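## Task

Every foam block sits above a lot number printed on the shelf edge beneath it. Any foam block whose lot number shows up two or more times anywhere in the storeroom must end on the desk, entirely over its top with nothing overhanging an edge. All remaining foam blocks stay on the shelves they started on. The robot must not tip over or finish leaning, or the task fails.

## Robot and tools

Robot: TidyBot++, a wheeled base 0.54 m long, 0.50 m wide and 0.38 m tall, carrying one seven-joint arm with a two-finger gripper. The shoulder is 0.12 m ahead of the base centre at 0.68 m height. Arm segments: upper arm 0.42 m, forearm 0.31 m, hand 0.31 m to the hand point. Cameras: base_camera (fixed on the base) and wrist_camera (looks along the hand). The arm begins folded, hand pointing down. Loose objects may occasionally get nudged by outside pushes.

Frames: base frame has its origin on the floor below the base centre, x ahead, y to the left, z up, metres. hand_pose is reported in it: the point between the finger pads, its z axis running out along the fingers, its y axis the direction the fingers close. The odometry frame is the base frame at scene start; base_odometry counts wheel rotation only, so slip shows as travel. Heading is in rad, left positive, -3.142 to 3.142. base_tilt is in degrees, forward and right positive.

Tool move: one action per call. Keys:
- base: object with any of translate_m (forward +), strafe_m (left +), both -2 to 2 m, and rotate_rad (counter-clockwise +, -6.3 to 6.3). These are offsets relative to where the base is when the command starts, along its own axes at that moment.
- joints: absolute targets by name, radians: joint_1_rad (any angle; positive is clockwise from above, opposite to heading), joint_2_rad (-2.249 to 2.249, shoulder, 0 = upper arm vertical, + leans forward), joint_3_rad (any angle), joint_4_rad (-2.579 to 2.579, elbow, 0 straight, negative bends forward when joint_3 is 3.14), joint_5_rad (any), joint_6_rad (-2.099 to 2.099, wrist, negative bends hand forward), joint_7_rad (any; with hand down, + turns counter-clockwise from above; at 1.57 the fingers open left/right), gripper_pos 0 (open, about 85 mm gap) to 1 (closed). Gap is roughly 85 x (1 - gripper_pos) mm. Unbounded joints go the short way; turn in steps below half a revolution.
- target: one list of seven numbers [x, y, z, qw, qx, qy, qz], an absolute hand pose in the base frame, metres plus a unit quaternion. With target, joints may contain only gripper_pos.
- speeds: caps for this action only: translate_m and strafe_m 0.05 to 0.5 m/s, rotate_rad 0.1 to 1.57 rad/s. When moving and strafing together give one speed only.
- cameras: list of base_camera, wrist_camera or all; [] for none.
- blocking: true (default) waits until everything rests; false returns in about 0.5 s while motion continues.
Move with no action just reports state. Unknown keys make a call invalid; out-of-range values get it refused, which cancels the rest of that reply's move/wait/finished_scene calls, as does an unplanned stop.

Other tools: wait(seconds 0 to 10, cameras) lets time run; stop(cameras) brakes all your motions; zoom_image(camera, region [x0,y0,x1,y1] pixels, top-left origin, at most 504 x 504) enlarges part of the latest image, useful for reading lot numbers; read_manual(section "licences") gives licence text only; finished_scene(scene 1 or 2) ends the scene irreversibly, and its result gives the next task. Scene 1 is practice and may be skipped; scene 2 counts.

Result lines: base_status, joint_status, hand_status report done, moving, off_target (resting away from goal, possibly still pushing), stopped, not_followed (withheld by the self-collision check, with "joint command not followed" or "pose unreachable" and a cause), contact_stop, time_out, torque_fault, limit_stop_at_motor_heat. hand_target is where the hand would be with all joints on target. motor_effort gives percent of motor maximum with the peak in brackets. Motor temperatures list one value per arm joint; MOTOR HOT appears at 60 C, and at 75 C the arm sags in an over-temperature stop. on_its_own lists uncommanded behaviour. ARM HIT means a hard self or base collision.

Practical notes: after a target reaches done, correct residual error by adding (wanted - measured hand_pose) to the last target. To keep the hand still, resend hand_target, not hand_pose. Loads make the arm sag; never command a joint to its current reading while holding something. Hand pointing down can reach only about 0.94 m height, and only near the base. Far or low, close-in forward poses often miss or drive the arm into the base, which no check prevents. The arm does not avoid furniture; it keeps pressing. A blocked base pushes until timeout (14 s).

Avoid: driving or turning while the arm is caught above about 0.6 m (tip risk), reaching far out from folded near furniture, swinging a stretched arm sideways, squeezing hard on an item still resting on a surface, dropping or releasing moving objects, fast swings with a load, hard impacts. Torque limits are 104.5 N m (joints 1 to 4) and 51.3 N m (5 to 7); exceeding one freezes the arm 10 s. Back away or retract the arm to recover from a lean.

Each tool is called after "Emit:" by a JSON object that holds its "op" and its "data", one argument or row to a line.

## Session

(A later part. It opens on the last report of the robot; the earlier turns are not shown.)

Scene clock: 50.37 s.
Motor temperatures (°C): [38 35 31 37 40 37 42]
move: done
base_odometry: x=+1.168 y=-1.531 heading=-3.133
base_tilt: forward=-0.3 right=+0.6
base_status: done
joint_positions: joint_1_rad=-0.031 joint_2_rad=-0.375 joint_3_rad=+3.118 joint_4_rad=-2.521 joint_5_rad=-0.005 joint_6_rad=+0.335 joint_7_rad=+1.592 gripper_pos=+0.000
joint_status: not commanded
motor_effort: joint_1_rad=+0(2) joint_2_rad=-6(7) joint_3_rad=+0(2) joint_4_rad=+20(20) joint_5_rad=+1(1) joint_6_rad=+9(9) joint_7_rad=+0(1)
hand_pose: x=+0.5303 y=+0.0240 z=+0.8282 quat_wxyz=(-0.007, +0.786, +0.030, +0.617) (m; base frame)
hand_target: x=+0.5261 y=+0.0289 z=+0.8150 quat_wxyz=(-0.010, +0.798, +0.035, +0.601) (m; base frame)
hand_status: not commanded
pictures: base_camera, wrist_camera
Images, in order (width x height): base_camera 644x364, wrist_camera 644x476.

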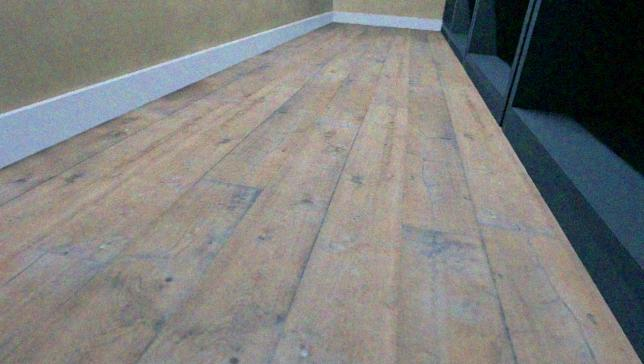

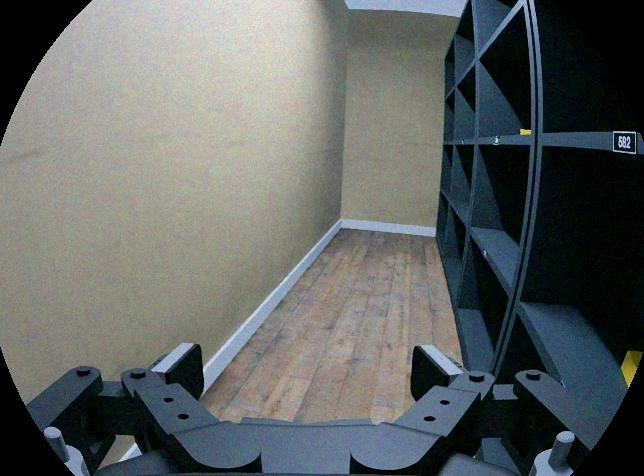

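Emit:
{"op": "move", "data": {
  "base": {"strafe_m":0.43}
}}

Emit:
{"op": "move", "data": {
  "joints": {"joint_1_rad":1.5,"joint_2_rad":-0.6},
  "base": {"translate_m":0.4}
}}

Emit:
{"op": "move", "data": {
  "base": {"translate_m":0.7}
}}

Emit:
{"op": "move", "data": {
  "base": {"translate_m":0.8}
}}

Scene clock: 52.90 s.
Motor temperatures (°C): [38 35 31 37 40 37 42]
move: done
base_odometry: x=+1.172 y=-1.961 heading=-3.133
base_tilt: forward=-0.4 right=+0.6
base_status: done
joint_positions: joint_1_rad=-0.031 joint_2_rad=-0.375 joint_3_rad=+3.117 joint_4_rad=-2.521 joint_5_rad=-0.005 joint_6_rad=+0.335 joint_7_rad=+1.592 gripper_pos=+0.000
joint_status: not commanded
motor_effort: joint_1_rad=-1(1) joint_2_rad=-6(6) joint_3_rad=+1(3) joint_4_rad=+20(20) joint_5_rad=+1(1) joint_6_rad=+9(9) joint_7_rad=+0(1)
hand_pose: x=+0.5302 y=+0.0245 z=+0.8282 quat_wxyz=(-0.007, +0.786, +0.030, +0.617) (m; base frame)
hand_target: x=+0.5261 y=+0.0289 z=+0.8150 quat_wxyz=(-0.010, +0.798, +0.035, +0.601) (m; base frame)
hand_status: not commanded
pictures: base_camera, wrist_camera
Images, in order (width x height): base_camera 644x364, wrist_camera 644x476.

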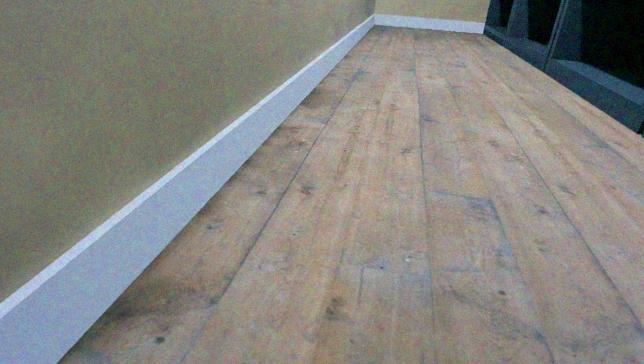

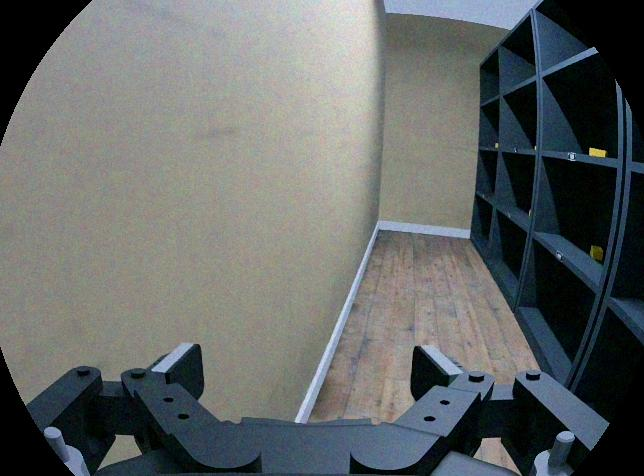

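Scene clock: 57.03 s.
Motor temperatures (°C): [38 35 31 37 40 37 42]
move: time_out
base_odometry: x=+0.774 y=-1.964 heading=-3.135
base_tilt: forward=-0.4 right=+0.6
base_status: translate_m time_out (by the wheels' count: +0.397 of +0.400)
joint_positions: joint_1_rad=+1.465 joint_2_rad=-0.567 joint_3_rad=+3.112 joint_4_rad=-2.520 joint_5_rad=-0.005 joint_6_rad=+0.335 joint_7_rad=+1.592 gripper_pos=+0.000
joint_status: all done
motor_effort: joint_1_rad=+3(4) joint_2_rad=-8(11) joint_3_rad=+1(5) joint_4_rad=+21(22) joint_5_rad=+1(1) joint_6_rad=+9(10) joint_7_rad=+0(1)
hand_pose: x=+0.1724 y=-0.3726 z=+0.9044 quat_wxyz=(+0.464, +0.551, -0.469, +0.511) (m; base frame)
hand_target: x=+0.1583 y=-0.3658 z=+0.9031 quat_wxyz=(+0.472, +0.545, -0.480, +0.500) (m; base frame)
hand_status: not commanded
pictures: base_camera, wrist_camera
Images, in order (width x height): base_camera 644x364, wrist_camera 644x476.

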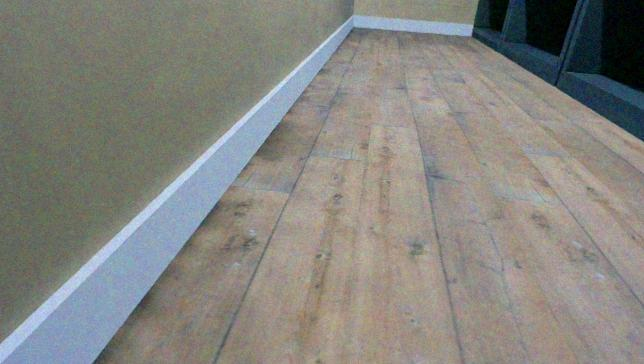

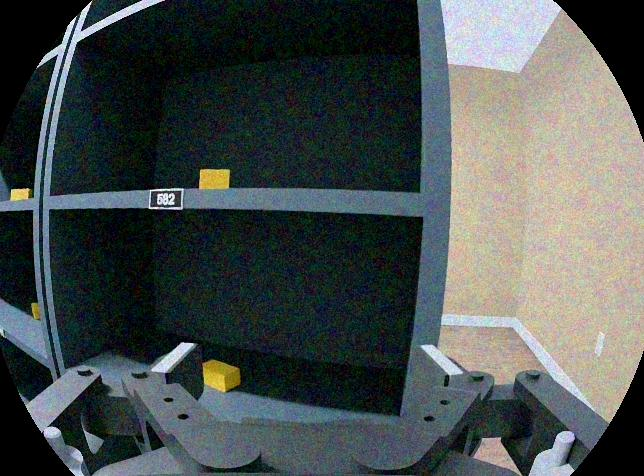

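not run: a stop that you did not command came earlier in this reply.

not run: a stop that you did not command came earlier in this reply.

Emit:
{"op": "move", "data": {
  "joints": {"joint_6_rad":-0.05},
  "base": {"strafe_m":-0.04,"translate_m":0.25}
}}

Emit:
{"op": "move", "data": {
  "base": {"translate_m":0.8}
}}

Emit:
{"op": "move", "data": {
  "base": {"translate_m":0.8}
}}

Scene clock: 59.13 s.
Motor temperatures (°C): [38 35 31 37 40 37 42]
move: done
base_odometry: x=+0.524 y=-1.926 heading=-3.135
base_tilt: forward=-0.3 right=+0.6
base_status: done
joint_positions: joint_1_rad=+1.473 joint_2_rad=-0.567 joint_3_rad=+3.112 joint_4_rad=-2.522 joint_5_rad=-0.005 joint_6_rad=-0.010 joint_7_rad=+1.592 gripper_pos=+0.000
joint_status: all done
motor_effort: joint_1_rad=+2(4) joint_2_rad=-5(10) joint_3_rad=+1(2) joint_4_rad=+21(24) joint_5_rad=+1(1) joint_6_rad=+8(10) joint_7_rad=+0(1)
hand_pose: x=+0.1652 y=-0.3498 z=+0.7994 quat_wxyz=(+0.376, +0.630, -0.543, +0.408) (m; base frame)
hand_target: x=+0.1547 y=-0.3414 z=+0.7975 quat_wxyz=(+0.379, +0.625, -0.553, +0.400) (m; base frame)
hand_status: not commanded
pictures: base_camera, wrist_camera
Images, in order (width x height): base_camera 644x364, wrist_camera 644x476.

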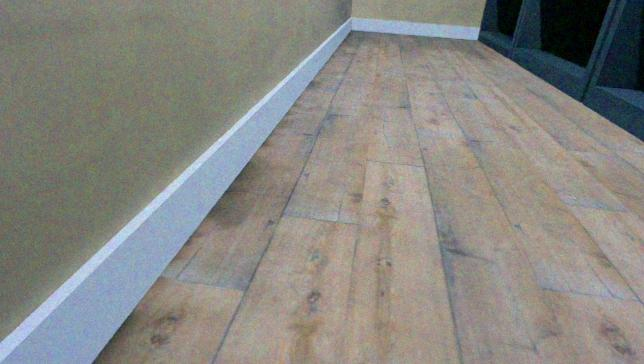

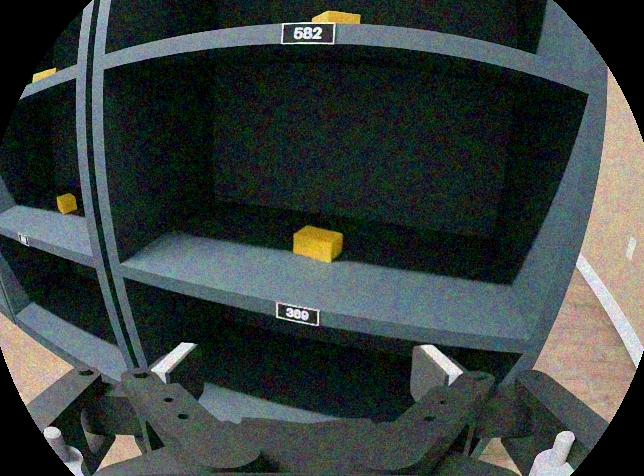

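Scene clock: 64.40 s.
Motor temperatures (°C): [38 35 31 37 40 37 42]
move: time_out
base_odometry: x=-0.274 y=-1.931 heading=-3.137
base_tilt: forward=-0.3 right=+0.7
base_status: translate_m time_out (by the wheels' count: +0.798 of +0.800)
joint_positions: joint_1_rad=+1.476 joint_2_rad=-0.537 joint_3_rad=+3.112 joint_4_rad=-2.522 joint_5_rad=-0.005 joint_6_rad=-0.010 joint_7_rad=+1.592 gripper_pos=+0.000
joint_status: not commanded
motor_effort: joint_1_rad=+3(5) joint_2_rad=-14(17) joint_3_rad=+0(1) joint_4_rad=+21(21) joint_5_rad=+1(1) joint_6_rad=+8(9) joint_7_rad=+0(1)
hand_pose: x=+0.1647 y=-0.3532 z=+0.7890 quat_wxyz=(+0.368, +0.636, -0.549, +0.399) (m; base frame)
hand_target: x=+0.1547 y=-0.3414 z=+0.7975 quat_wxyz=(+0.379, +0.625, -0.553, +0.400) (m; base frame)
hand_status: not commanded
pictures: base_camera, wrist_camera
Images, in order (width x height): base_camera 644x364, wrist_camera 644x476.

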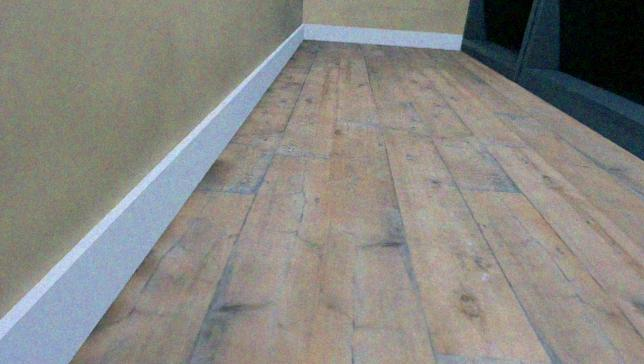

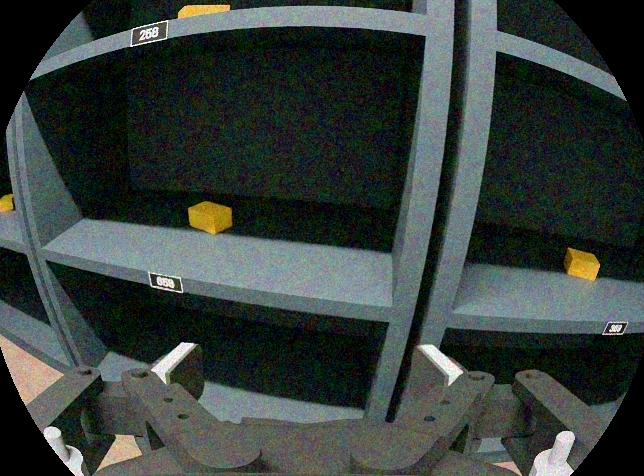

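not run: a stop that you did not command came earlier in this reply.

Emit:
{"op": "zoom_image", "data": {
  "camera": "wrist_camera",
  "region": [120, 190, 260, 300]
}}

Emit:
{"op": "move", "data": {
  "base": {"strafe_m":-0.06,"translate_m":0.4,"rotate_rad":-0.02}
}}

Emit:
{"op": "move", "data": {
  "base": {"translate_m":0.5}
}}

Emit:
{"op": "zoom_image", "data": {
  "camera": "wrist_camera",
  "region": [60, 0, 400, 350]
}}

Scaled by 3.600.

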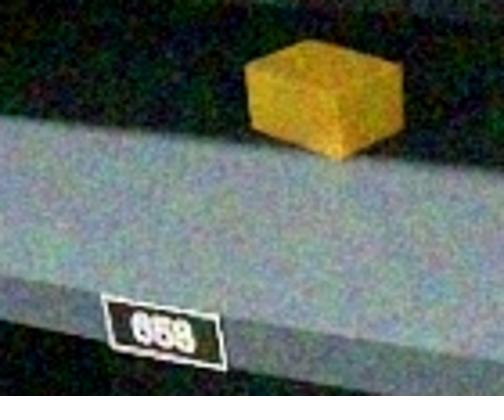

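Scene clock: 66.73 s.
Motor temperatures (°C): [38 35 31 37 40 37 42]
move: done
base_odometry: x=-0.674 y=-1.873 heading=+3.126
base_tilt: forward=-0.4 right=+0.6
base_status: done
joint_positions: joint_1_rad=+1.482 joint_2_rad=-0.588 joint_3_rad=+3.112 joint_4_rad=-2.522 joint_5_rad=-0.005 joint_6_rad=-0.010 joint_7_rad=+1.592 gripper_pos=+0.000
joint_status: not commanded
motor_effort: joint_1_rad=+0(6) joint_2_rad=+0(17) joint_3_rad=+1(2) joint_4_rad=+21(22) joint_5_rad=+1(1) joint_6_rad=+9(9) joint_7_rad=-1(1)
hand_pose: x=+0.1619 y=-0.3475 z=+0.8070 quat_wxyz=(+0.384, +0.623, -0.541, +0.413) (m; base frame)
hand_target: x=+0.1547 y=-0.3414 z=+0.7975 quat_wxyz=(+0.379, +0.625, -0.553, +0.400) (m; base frame)
hand_status: not commanded
pictures: base_camera, wrist_camera
Images, in order (width x height): base_camera 644x364, wrist_camera 644x476.

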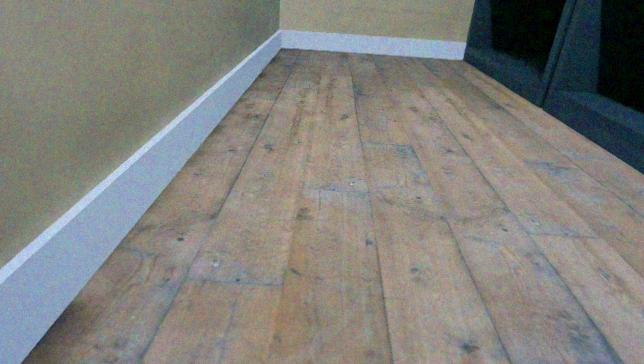

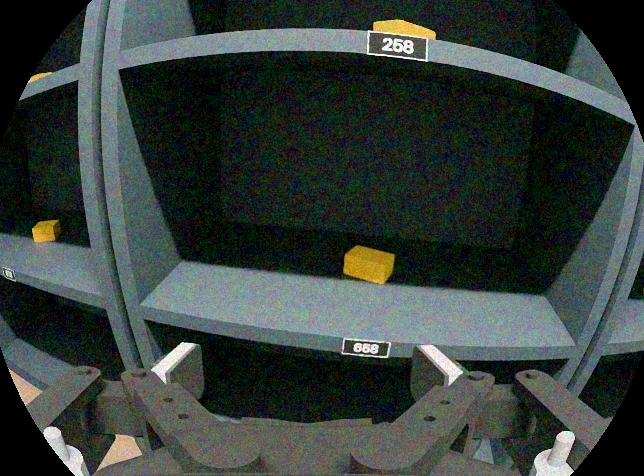

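Scene clock: 69.17 s.
Motor temperatures (°C): [38 35 31 37 40 37 42]
move: done
base_odometry: x=-1.174 y=-1.865 heading=+3.125
base_tilt: forward=-0.4 right=+0.6
base_status: done
joint_positions: joint_1_rad=+1.484 joint_2_rad=-0.580 joint_3_rad=+3.112 joint_4_rad=-2.522 joint_5_rad=-0.005 joint_6_rad=-0.010 joint_7_rad=+1.592 gripper_pos=+0.000
joint_status: not commanded
motor_effort: joint_1_rad=+1(2) joint_2_rad=-6(9) joint_3_rad=+1(2) joint_4_rad=+21(22) joint_5_rad=+1(1) joint_6_rad=+8(9) joint_7_rad=+0(1)
hand_pose: x=+0.1613 y=-0.3487 z=+0.8039 quat_wxyz=(+0.382, +0.625, -0.544, +0.410) (m; base frame)
hand_target: x=+0.1547 y=-0.3414 z=+0.7975 quat_wxyz=(+0.379, +0.625, -0.553, +0.400) (m; base frame)
hand_status: not commanded
pictures: base_camera, wrist_camera
Images, in order (width x height): base_camera 644x364, wrist_camera 644x476.

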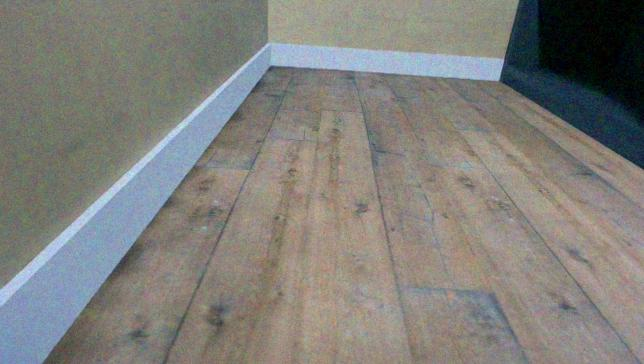

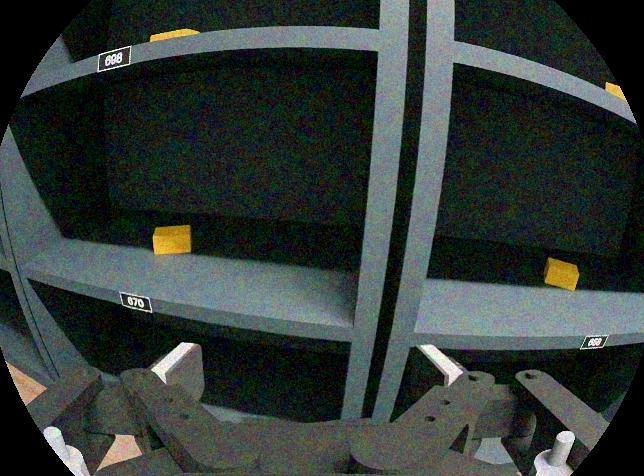

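Scaled by 1.440.

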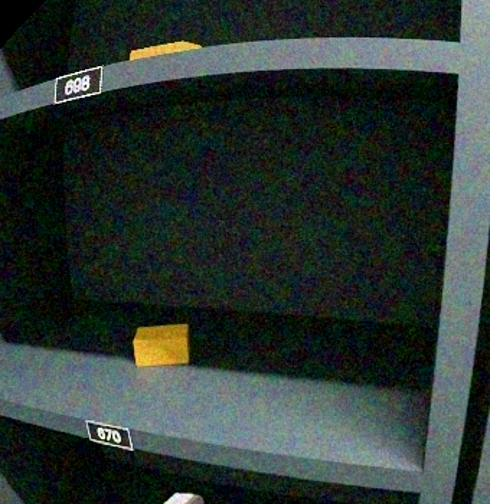

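Emit:
{"op": "zoom_image", "data": {
  "camera": "wrist_camera",
  "region": [85, 30, 155, 85]
}}

Emit:
{"op": "move", "data": {
  "base": {"translate_m":0.5}
}}

Emit:
{"op": "zoom_image", "data": {
  "camera": "wrist_camera",
  "region": [370, 10, 470, 100]
}}

Emit:
{"op": "zoom_image", "data": {
  "camera": "wrist_camera",
  "region": [0, 0, 400, 400]
}}

Scaled by 7.200.

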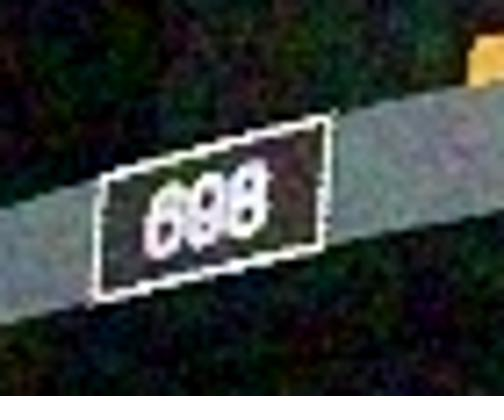

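Scene clock: 73.80 s.
Motor temperatures (°C): [38 35 31 37 40 37 42]
move: time_out
base_odometry: x=-1.672 y=-1.857 heading=+3.124
base_tilt: forward=-0.4 right=+0.7
base_status: translate_m time_out (by the wheels' count: +0.498 of +0.500)
joint_positions: joint_1_rad=+1.485 joint_2_rad=-0.538 joint_3_rad=+3.113 joint_4_rad=-2.522 joint_5_rad=-0.005 joint_6_rad=-0.010 joint_7_rad=+1.592 gripper_pos=+0.000
joint_status: not commanded
motor_effort: joint_1_rad=+2(4) joint_2_rad=-13(18) joint_3_rad=+0(2) joint_4_rad=+20(22) joint_5_rad=+1(1) joint_6_rad=+8(9) joint_7_rad=+0(1)
hand_pose: x=+0.1611 y=-0.3535 z=+0.7893 quat_wxyz=(+0.370, +0.633, -0.552, +0.397) (m; base frame)
hand_target: x=+0.1547 y=-0.3414 z=+0.7975 quat_wxyz=(+0.379, +0.625, -0.553, +0.400) (m; base frame)
hand_status: not commanded
pictures: base_camera, wrist_camera
Images, in order (width x height): base_camera 644x364, wrist_camera 644x476.

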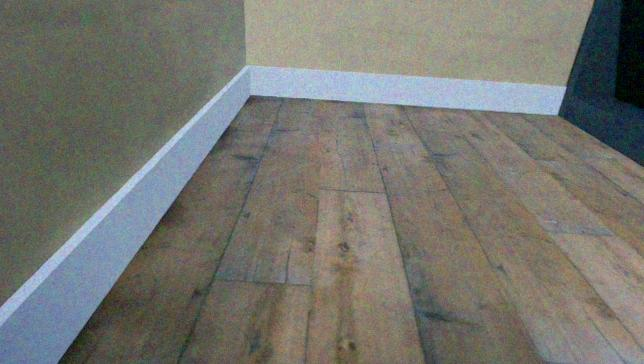

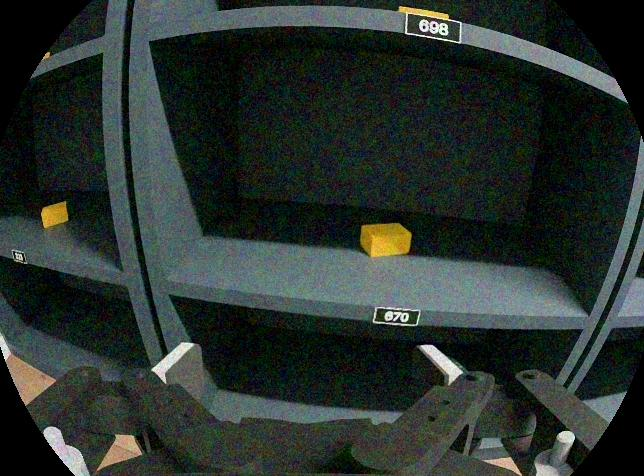

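Scaled by 5.040.

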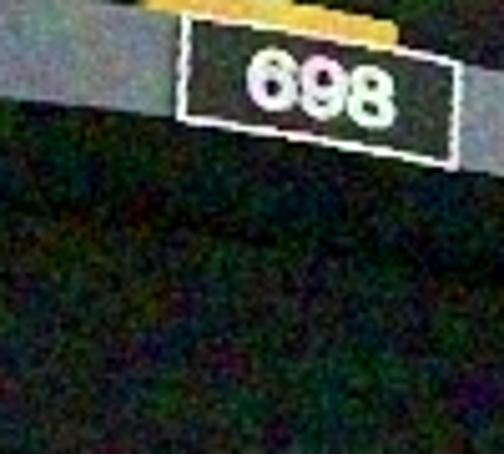

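Scaled by 1.260.

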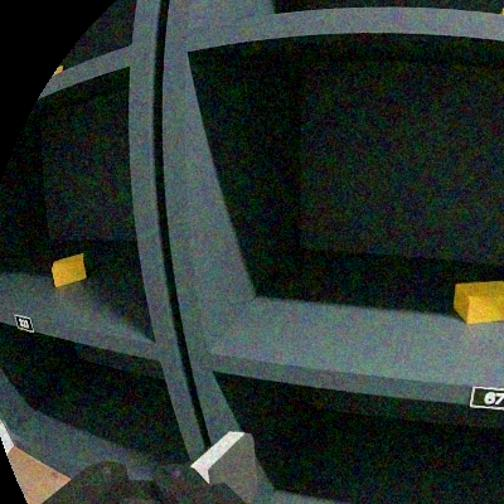

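Emit:
{"op": "move", "data": {
  "base": {"translate_m":0.6},
  "joints": {"joint_6_rad":0.1}
}}

Emit:
{"op": "zoom_image", "data": {
  "camera": "wrist_camera",
  "region": [0, 0, 400, 400]
}}

Scene clock: 78.67 s.
Motor temperatures (°C): [38 35 31 37 40 37 42]
move: time_out
base_odometry: x=-2.270 y=-1.846 heading=+3.122
base_tilt: forward=-0.4 right=+0.7
base_status: translate_m time_out (by the wheels' count: +0.598 of +0.600)
joint_positions: joint_1_rad=+1.486 joint_2_rad=-0.539 joint_3_rad=+3.113 joint_4_rad=-2.520 joint_5_rad=-0.005 joint_6_rad=+0.093 joint_7_rad=+1.592 gripper_pos=+0.000
joint_status: all done
motor_effort: joint_1_rad=+1(3) joint_2_rad=-12(16) joint_3_rad=+0(2) joint_4_rad=+21(23) joint_5_rad=+1(1) joint_6_rad=+8(9) joint_7_rad=+0(1)
hand_pose: x=+0.1623 y=-0.3652 z=+0.8204 quat_wxyz=(+0.400, +0.610, -0.532, +0.429) (m; base frame)
hand_target: x=+0.1567 y=-0.3564 z=+0.8417 quat_wxyz=(+0.420, +0.593, -0.524, +0.445) (m; base frame)
hand_status: not commanded
pictures: base_camera, wrist_camera
Images, in order (width x height): base_camera 644x364, wrist_camera 644x476.

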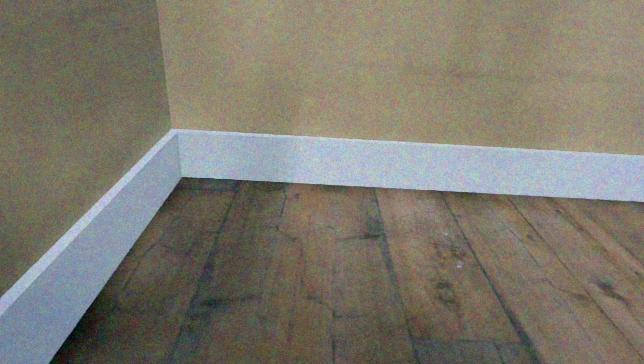

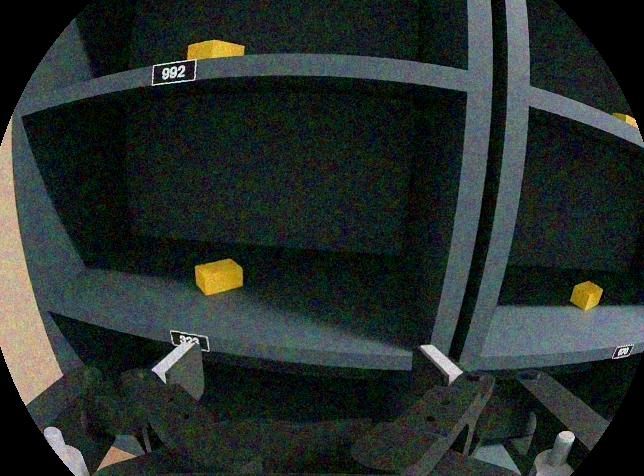

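Scaled by 1.260.

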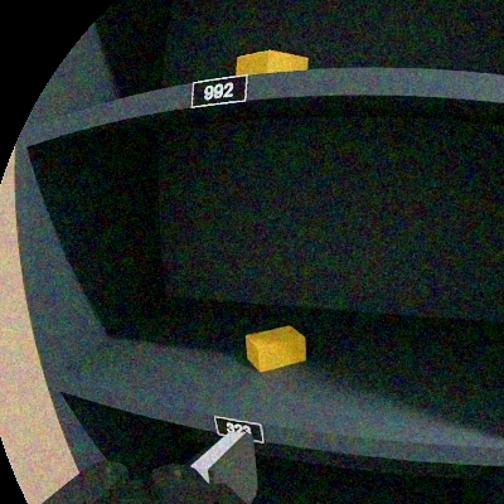

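Emit:
{"op": "move", "data": {
  "joints": {"joint_1_rad":1.56,"joint_2_rad":-0.65,"joint_4_rad":-2.37,"joint_5_rad":0,"joint_6_rad":0.15,"joint_7_rad":1.57,"joint_3_rad":3.14},
  "base": {"translate_m":-0.72,"rotate_rad":0.0195}
}}

Scene clock: 82.90 s.
Motor temperatures (°C): [38 35 31 37 40 37 42]
move: off_target
base_odometry: x=-1.550 y=-1.860 heading=-3.141
base_tilt: forward=-0.3 right=+0.7
base_status: done
joint_positions: joint_1_rad=+1.583 joint_2_rad=-0.547 joint_3_rad=+3.144 joint_4_rad=-2.377 joint_5_rad=-0.005 joint_6_rad=+0.107 joint_7_rad=+1.592 gripper_pos=+0.000
joint_status: joint_2_rad off_target (ended at -0.547, target -0.650); the others done
motor_effort: joint_1_rad=-6(9) joint_2_rad=-25(27) joint_3_rad=-2(3) joint_4_rad=+22(23) joint_5_rad=+1(1) joint_6_rad=+8(10) joint_7_rad=+0(1)
hand_pose: x=+0.1144 y=-0.3928 z=+0.9137 quat_wxyz=(+0.467, +0.537, -0.536, +0.454) (m; base frame)
hand_target: x=+0.1251 y=-0.3675 z=+0.9703 quat_wxyz=(+0.497, +0.503, -0.497, +0.503) (m; base frame)
hand_status: not commanded
pictures: base_camera, wrist_camera
Images, in order (width x height): base_camera 644x364, wrist_camera 644x476.

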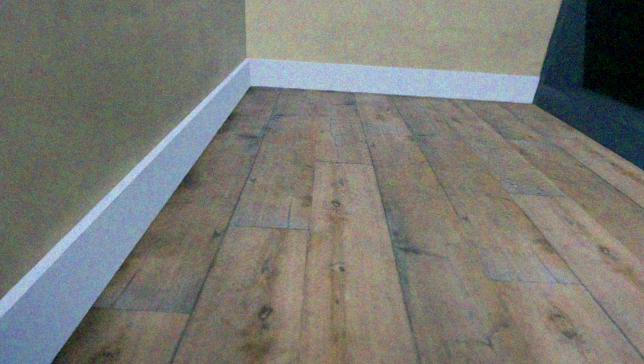

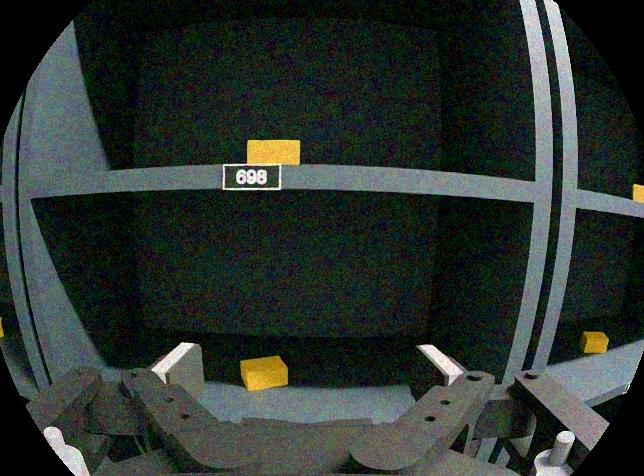

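Emit:
{"op": "move", "data": {
  "joints": {"joint_1_rad":1.56,"joint_2_rad":-0.4,"joint_4_rad":-1.6,"joint_5_rad":0,"joint_6_rad":-0.65,"joint_7_rad":1.57,"joint_3_rad":3.14},
  "base": {"strafe_m":-0.1,"translate_m":0.1}
}}

Scene clock: 85.83 s.
Motor temperatures (°C): [38 35 30 37 40 37 42]
move: done
base_odometry: x=-1.650 y=-1.760 heading=-3.141
base_tilt: forward=-0.3 right=+0.6
base_status: done
joint_positions: joint_1_rad=+1.562 joint_2_rad=-0.420 joint_3_rad=+3.142 joint_4_rad=-1.615 joint_5_rad=-0.005 joint_6_rad=-0.600 joint_7_rad=+1.592 gripper_pos=+0.000
joint_status: all done
motor_effort: joint_1_rad=-1(6) joint_2_rad=-6(26) joint_3_rad=+1(3) joint_4_rad=+21(25) joint_5_rad=+1(2) joint_6_rad=+8(10) joint_7_rad=+0(1)
hand_pose: x=+0.1246 y=-0.4244 z=+1.1124 quat_wxyz=(+0.442, +0.560, -0.545, +0.440) (m; base frame)
hand_target: x=+0.1259 y=-0.4283 z=+1.0975 quat_wxyz=(+0.423, +0.568, -0.561, +0.428) (m; base frame)
hand_status: not commanded
pictures: base_camera, wrist_camera
Images, in order (width x height): base_camera 644x364, wrist_camera 644x476.

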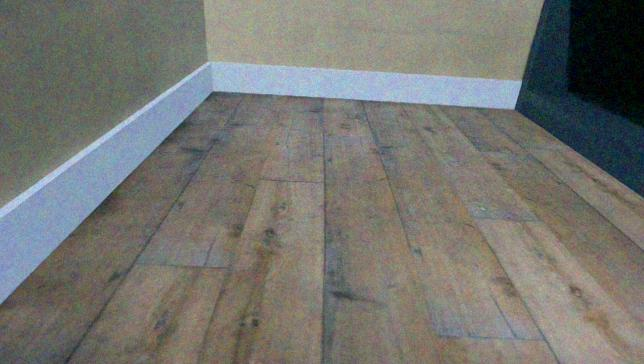

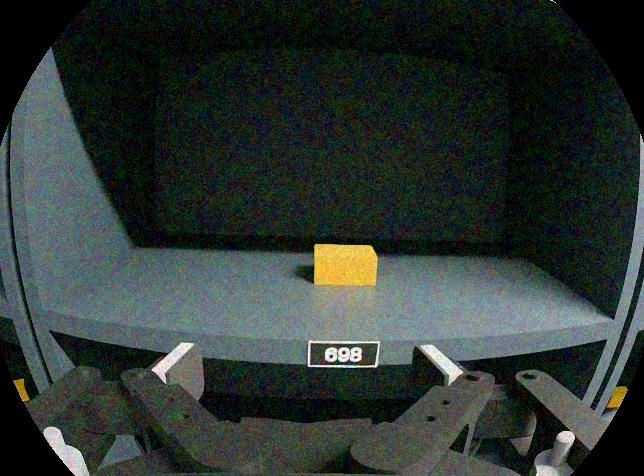

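Emit:
{"op": "zoom_image", "data": {
  "camera": "wrist_camera",
  "region": [295, 220, 395, 300]
}}

Scaled by 5.040.

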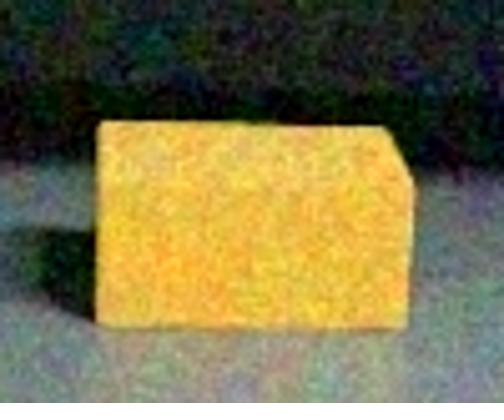

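Emit:
{"op": "move", "data": {
  "joints": {"joint_1_rad":1.57,"joint_2_rad":0.45,"joint_4_rad":-0.1,"joint_5_rad":0,"joint_6_rad":-1.89,"joint_7_rad":1.57,"joint_3_rad":3.14,"gripper_pos":0.5},
  "base": {"translate_m":-0.04}
}}

Scene clock: 90.73 s.
Motor temperatures (°C): [38 35 30 37 40 37 42]
move: done
base_odometry: x=-1.610 y=-1.760 heading=-3.141
base_tilt: forward=-0.4 right=+0.6
base_status: done
joint_positions: joint_1_rad=+1.562 joint_2_rad=+0.423 joint_3_rad=+3.142 joint_4_rad=-0.119 joint_5_rad=-0.005 joint_6_rad=-1.839 joint_7_rad=+1.592 gripper_pos=+0.500
joint_status: all done
motor_effort: joint_1_rad=+0(2) joint_2_rad=-28(28) joint_3_rad=+0(3) joint_4_rad=+13(23) joint_5_rad=+0(2) joint_6_rad=+6(10) joint_7_rad=+0(1)
hand_pose: x=+0.1263 y=-0.5494 z=+1.1095 quat_wxyz=(+0.263, +0.667, -0.646, +0.262) (m; base frame)
hand_target: x=+0.1213 y=-0.5482 z=+1.0909 quat_wxyz=(+0.242, +0.664, -0.664, +0.244) (m; base frame)
hand_status: not commanded
pictures: base_camera, wrist_camera
Images, in order (width x height): base_camera 644x364, wrist_camera 644x476.

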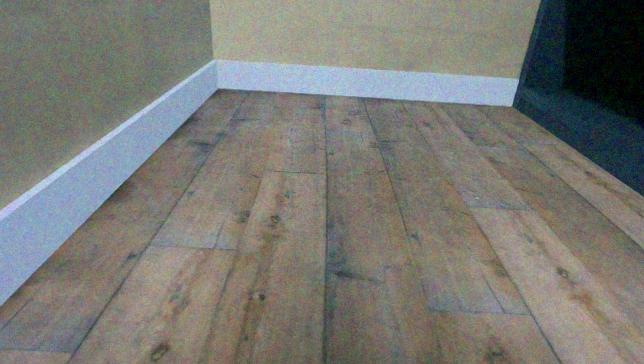

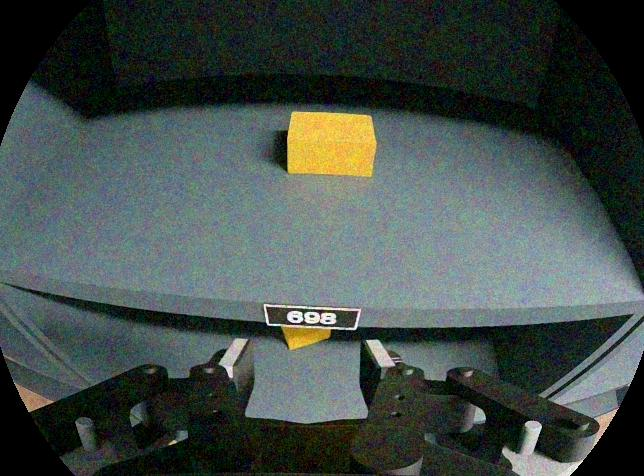

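Emit:
{"op": "move", "data": {
  "base": {"translate_m":-0.015,"strafe_m":-0.37},
  "speeds": {"strafe_m":0.2}
}}

Scene clock: 93.63 s.
Motor temperatures (°C): [38 35 30 37 40 37 42]
move: done
base_odometry: x=-1.595 y=-1.389 heading=-3.141
base_tilt: forward=-0.3 right=+0.6
base_status: done
joint_positions: joint_1_rad=+1.562 joint_2_rad=+0.437 joint_3_rad=+3.142 joint_4_rad=-0.115 joint_5_rad=-0.005 joint_6_rad=-1.843 joint_7_rad=+1.592 gripper_pos=+0.500
joint_status: not commanded
motor_effort: joint_1_rad=+0(1) joint_2_rad=-28(31) joint_3_rad=+0(1) joint_4_rad=+13(14) joint_5_rad=+1(1) joint_6_rad=+6(7) joint_7_rad=+0(1)
hand_pose: x=+0.1263 y=-0.5541 z=+1.1023 quat_wxyz=(+0.258, +0.669, -0.648, +0.257) (m; base frame)
hand_target: x=+0.1213 y=-0.5482 z=+1.0909 quat_wxyz=(+0.242, +0.664, -0.664, +0.244) (m; base frame)
hand_status: not commanded
pictures: base_camera, wrist_camera
Images, in order (width x height): base_camera 644x364, wrist_camera 644x476.

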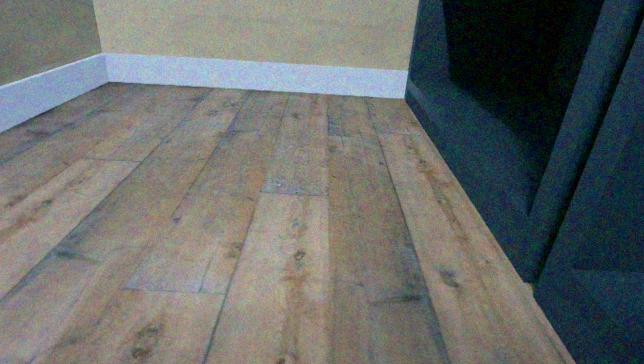

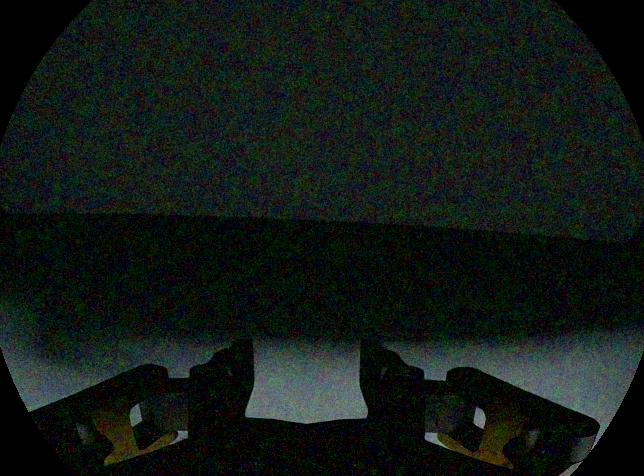

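Emit:
{"op": "move", "data": {
  "joints": {"joint_2_rad":0.27,"joint_4_rad":-0.72,"joint_6_rad":-1.45}
}}

Scene clock: 95.67 s.
Motor temperatures (°C): [38 35 30 37 40 37 42]
move: done
base_odometry: x=-1.595 y=-1.389 heading=-3.141
base_tilt: forward=-0.3 right=+0.6
base_status: not commanded
joint_positions: joint_1_rad=+1.562 joint_2_rad=+0.277 joint_3_rad=+3.142 joint_4_rad=-0.690 joint_5_rad=-0.005 joint_6_rad=-1.508 joint_7_rad=+1.592 gripper_pos=+0.500
joint_status: all done
motor_effort: joint_1_rad=+0(1) joint_2_rad=-27(29) joint_3_rad=+0(0) joint_4_rad=+17(18) joint_5_rad=+1(1) joint_6_rad=+6(7) joint_7_rad=+0(1)
hand_pose: x=+0.1264 y=-0.5664 z=+1.0202 quat_wxyz=(+0.231, +0.678, -0.658, +0.231) (m; base frame)
hand_target: x=+0.1215 y=-0.5759 z=+1.0221 quat_wxyz=(+0.242, +0.664, -0.664, +0.244) (m; base frame)
hand_status: not commanded
pictures: base_camera, wrist_camera
Images, in order (width x height): base_camera 644x364, wrist_camera 644x476.

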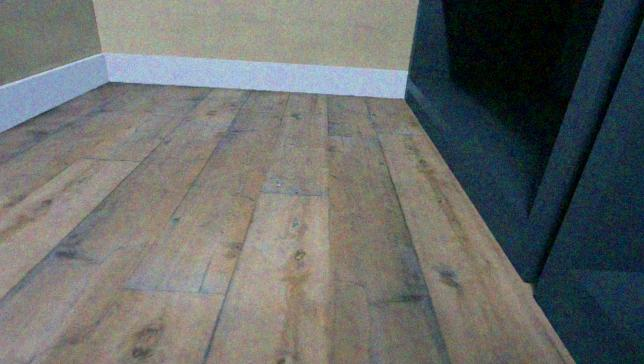

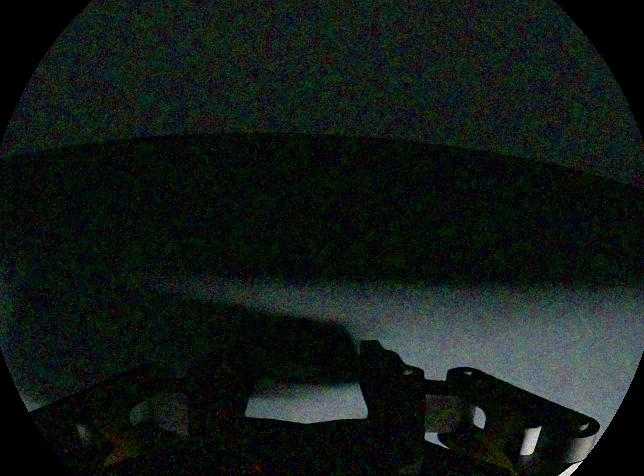

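Emit:
{"op": "move", "data": {
  "base": {"strafe_m":0.165},
  "speeds": {"strafe_m":0.1}
}}

Emit:
{"op": "move", "data": {
  "joints": {"joint_2_rad":0.4,"joint_4_rad":-0.1,"joint_6_rad":-1.87}
}}

Emit:
{"op": "move", "data": {
  "base": {"strafe_m":0.24}
}}

Scene clock: 98.60 s.
Motor temperatures (°C): [38 35 30 37 40 37 42]
move: done
base_odometry: x=-1.595 y=-1.554 heading=-3.141
base_tilt: forward=-0.3 right=+0.6
base_status: done
joint_positions: joint_1_rad=+1.562 joint_2_rad=+0.263 joint_3_rad=+3.142 joint_4_rad=-0.692 joint_5_rad=-0.005 joint_6_rad=-1.501 joint_7_rad=+1.592 gripper_pos=+0.500
joint_status: not commanded
motor_effort: joint_1_rad=+0(3) joint_2_rad=-26(32) joint_3_rad=+0(1) joint_4_rad=+18(18) joint_5_rad=+0(1) joint_6_rad=+5(7) joint_7_rad=+0(1)
hand_pose: x=+0.1263 y=-0.5631 z=+1.0286 quat_wxyz=(+0.238, +0.676, -0.656, +0.237) (m; base frame)
hand_target: x=+0.1215 y=-0.5759 z=+1.0221 quat_wxyz=(+0.242, +0.664, -0.664, +0.244) (m; base frame)
hand_status: not commanded
pictures: base_camera, wrist_camera
Images, in order (width x height): base_camera 644x364, wrist_camera 644x476.

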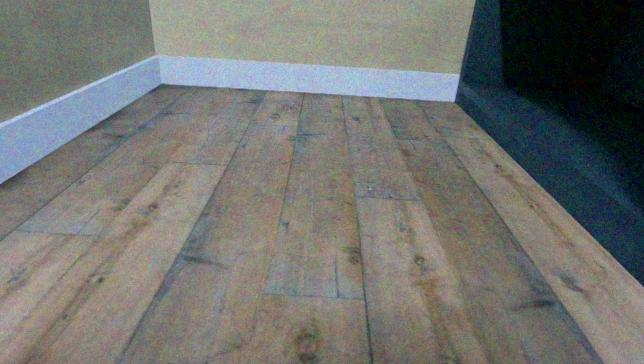

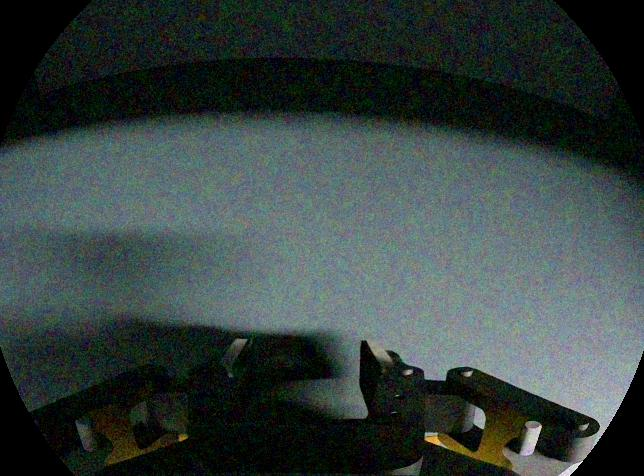

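Scene clock: 100.47 s.
Motor temperatures (°C): [38 35 30 37 40 37 42]
move: done
base_odometry: x=-1.595 y=-1.554 heading=-3.141
base_tilt: forward=-0.4 right=+0.6
base_status: not commanded
joint_positions: joint_1_rad=+1.562 joint_2_rad=+0.371 joint_3_rad=+3.142 joint_4_rad=-0.118 joint_5_rad=-0.005 joint_6_rad=-1.818 joint_7_rad=+1.592 gripper_pos=+0.500
joint_status: all done
motor_effort: joint_1_rad=+0(1) joint_2_rad=-25(28) joint_3_rad=+0(0) joint_4_rad=+12(19) joint_5_rad=+0(1) joint_6_rad=+6(8) joint_7_rad=+0(1)
hand_pose: x=+0.1261 y=-0.5307 z=+1.1427 quat_wxyz=(+0.287, +0.657, -0.636, +0.286) (m; base frame)
hand_target: x=+0.1213 y=-0.5316 z=+1.1221 quat_wxyz=(+0.265, +0.656, -0.655, +0.267) (m; base frame)
hand_status: not commanded
pictures: base_camera, wrist_camera
Images, in order (width x height): base_camera 644x364, wrist_camera 644x476.

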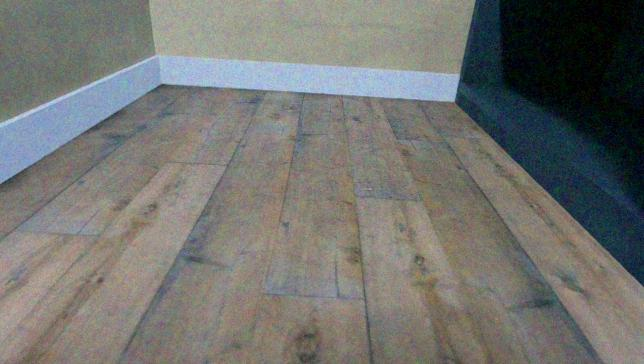

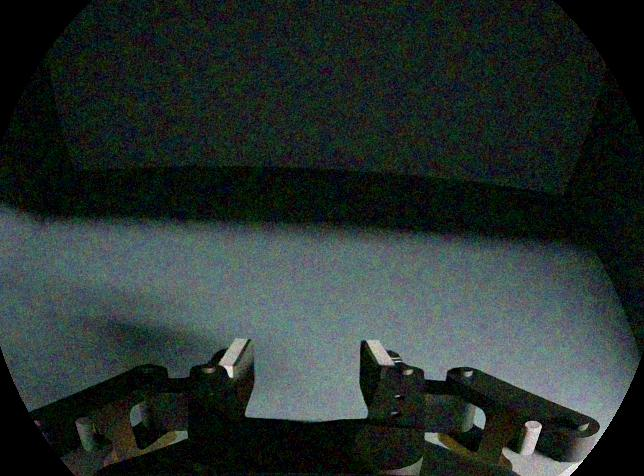

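Scene clock: 102.23 s.
Motor temperatures (°C): [38 35 30 37 40 37 42]
move: done
base_odometry: x=-1.595 y=-1.794 heading=-3.141
base_tilt: forward=-0.4 right=+0.6
base_status: done
joint_positions: joint_1_rad=+1.562 joint_2_rad=+0.381 joint_3_rad=+3.142 joint_4_rad=-0.113 joint_5_rad=-0.005 joint_6_rad=-1.825 joint_7_rad=+1.592 gripper_pos=+0.500
joint_status: not commanded
motor_effort: joint_1_rad=+0(2) joint_2_rad=-26(29) joint_3_rad=+0(1) joint_4_rad=+12(14) joint_5_rad=+1(1) joint_6_rad=+7(8) joint_7_rad=+0(1)
hand_pose: x=+0.1261 y=-0.5339 z=+1.1373 quat_wxyz=(+0.283, +0.658, -0.638, +0.282) (m; base frame)
hand_target: x=+0.1213 y=-0.5316 z=+1.1221 quat_wxyz=(+0.265, +0.656, -0.655, +0.267) (m; base frame)
hand_status: not commanded
pictures: base_camera, wrist_camera
Images, in order (width x height): base_camera 644x364, wrist_camera 644x476.

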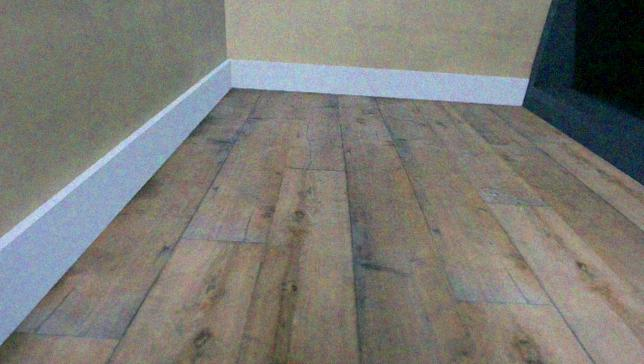

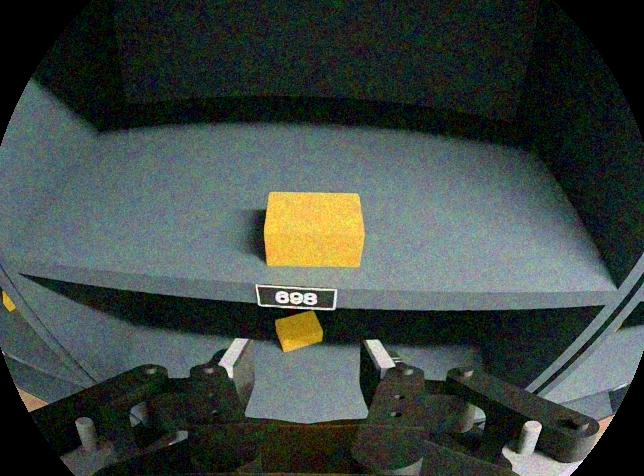

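Emit:
{"op": "move", "data": {
  "joints": {"joint_2_rad":0.34,"joint_4_rad":-0.16,"joint_6_rad":-2.08,"joint_7_rad":0.0,"gripper_pos":0}
}}

Emit:
{"op": "move", "data": {
  "base": {"strafe_m":-0.25},
  "speeds": {"strafe_m":0.2}
}}

Scene clock: 105.23 s.
Motor temperatures (°C): [38 35 30 37 40 37 42]
move: done
base_odometry: x=-1.595 y=-1.794 heading=-3.141
base_tilt: forward=-0.4 right=+0.6
base_status: not commanded
joint_positions: joint_1_rad=+1.562 joint_2_rad=+0.346 joint_3_rad=+3.142 joint_4_rad=-0.132 joint_5_rad=-0.005 joint_6_rad=-2.030 joint_7_rad=+0.043 gripper_pos=+0.000
joint_status: all done
motor_effort: joint_1_rad=-1(1) joint_2_rad=-23(27) joint_3_rad=+0(0) joint_4_rad=+12(13) joint_5_rad=+1(1) joint_6_rad=+5(7) joint_7_rad=+0(1)
hand_pose: x=+0.1255 y=-0.4714 z=+1.1060 quat_wxyz=(+0.004, +0.026, -0.950, +0.312) (m; base frame)
hand_target: x=+0.1212 y=-0.4568 z=+1.0909 quat_wxyz=(-0.001, +0.001, -0.961, +0.277) (m; base frame)
hand_status: not commanded
pictures: base_camera, wrist_camera
Images, in order (width x height): base_camera 644x364, wrist_camera 644x476.

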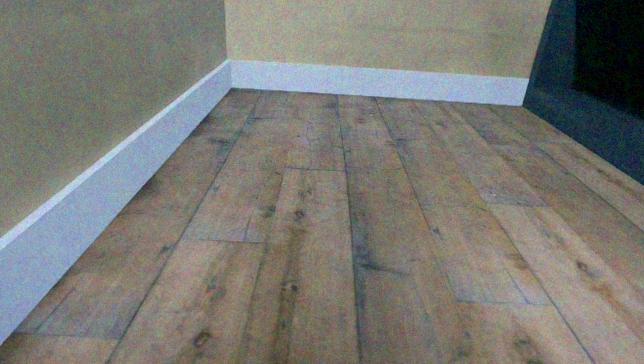

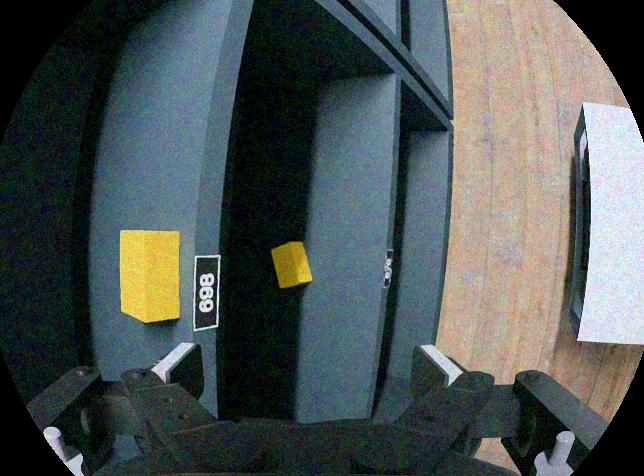

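Scene clock: 107.30 s.
Motor temperatures (°C): [38 35 30 37 40 37 42]
move: done
base_odometry: x=-1.595 y=-1.544 heading=+3.141
base_tilt: forward=-0.3 right=+0.6
base_status: done
joint_positions: joint_1_rad=+1.563 joint_2_rad=+0.334 joint_3_rad=+3.142 joint_4_rad=-0.136 joint_5_rad=-0.005 joint_6_rad=-2.034 joint_7_rad=+0.042 gripper_pos=+0.000
joint_status: not commanded
motor_effort: joint_1_rad=+0(2) joint_2_rad=-23(26) joint_3_rad=+0(0) joint_4_rad=+11(13) joint_5_rad=+1(1) joint_6_rad=+5(6) joint_7_rad=+0(1)
hand_pose: x=+0.1252 y=-0.4657 z=+1.1091 quat_wxyz=(+0.004, +0.025, -0.949, +0.313) (m; base frame)
hand_target: x=+0.1212 y=-0.4568 z=+1.0909 quat_wxyz=(-0.001, +0.001, -0.961, +0.277) (m; base frame)
hand_status: not commanded
pictures: base_camera, wrist_camera
Images, in order (width x height): base_camera 644x364, wrist_camera 644x476.

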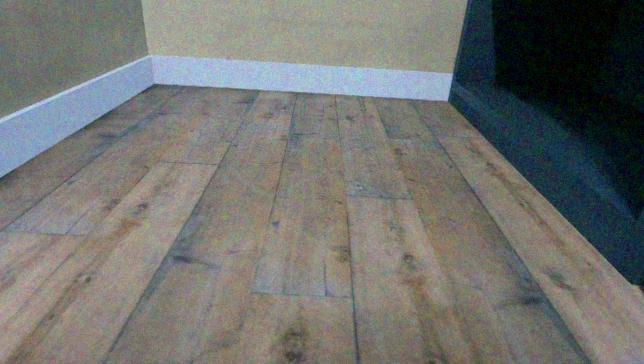

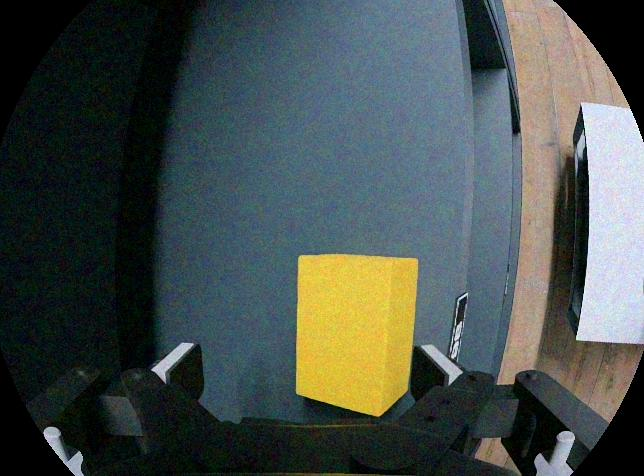

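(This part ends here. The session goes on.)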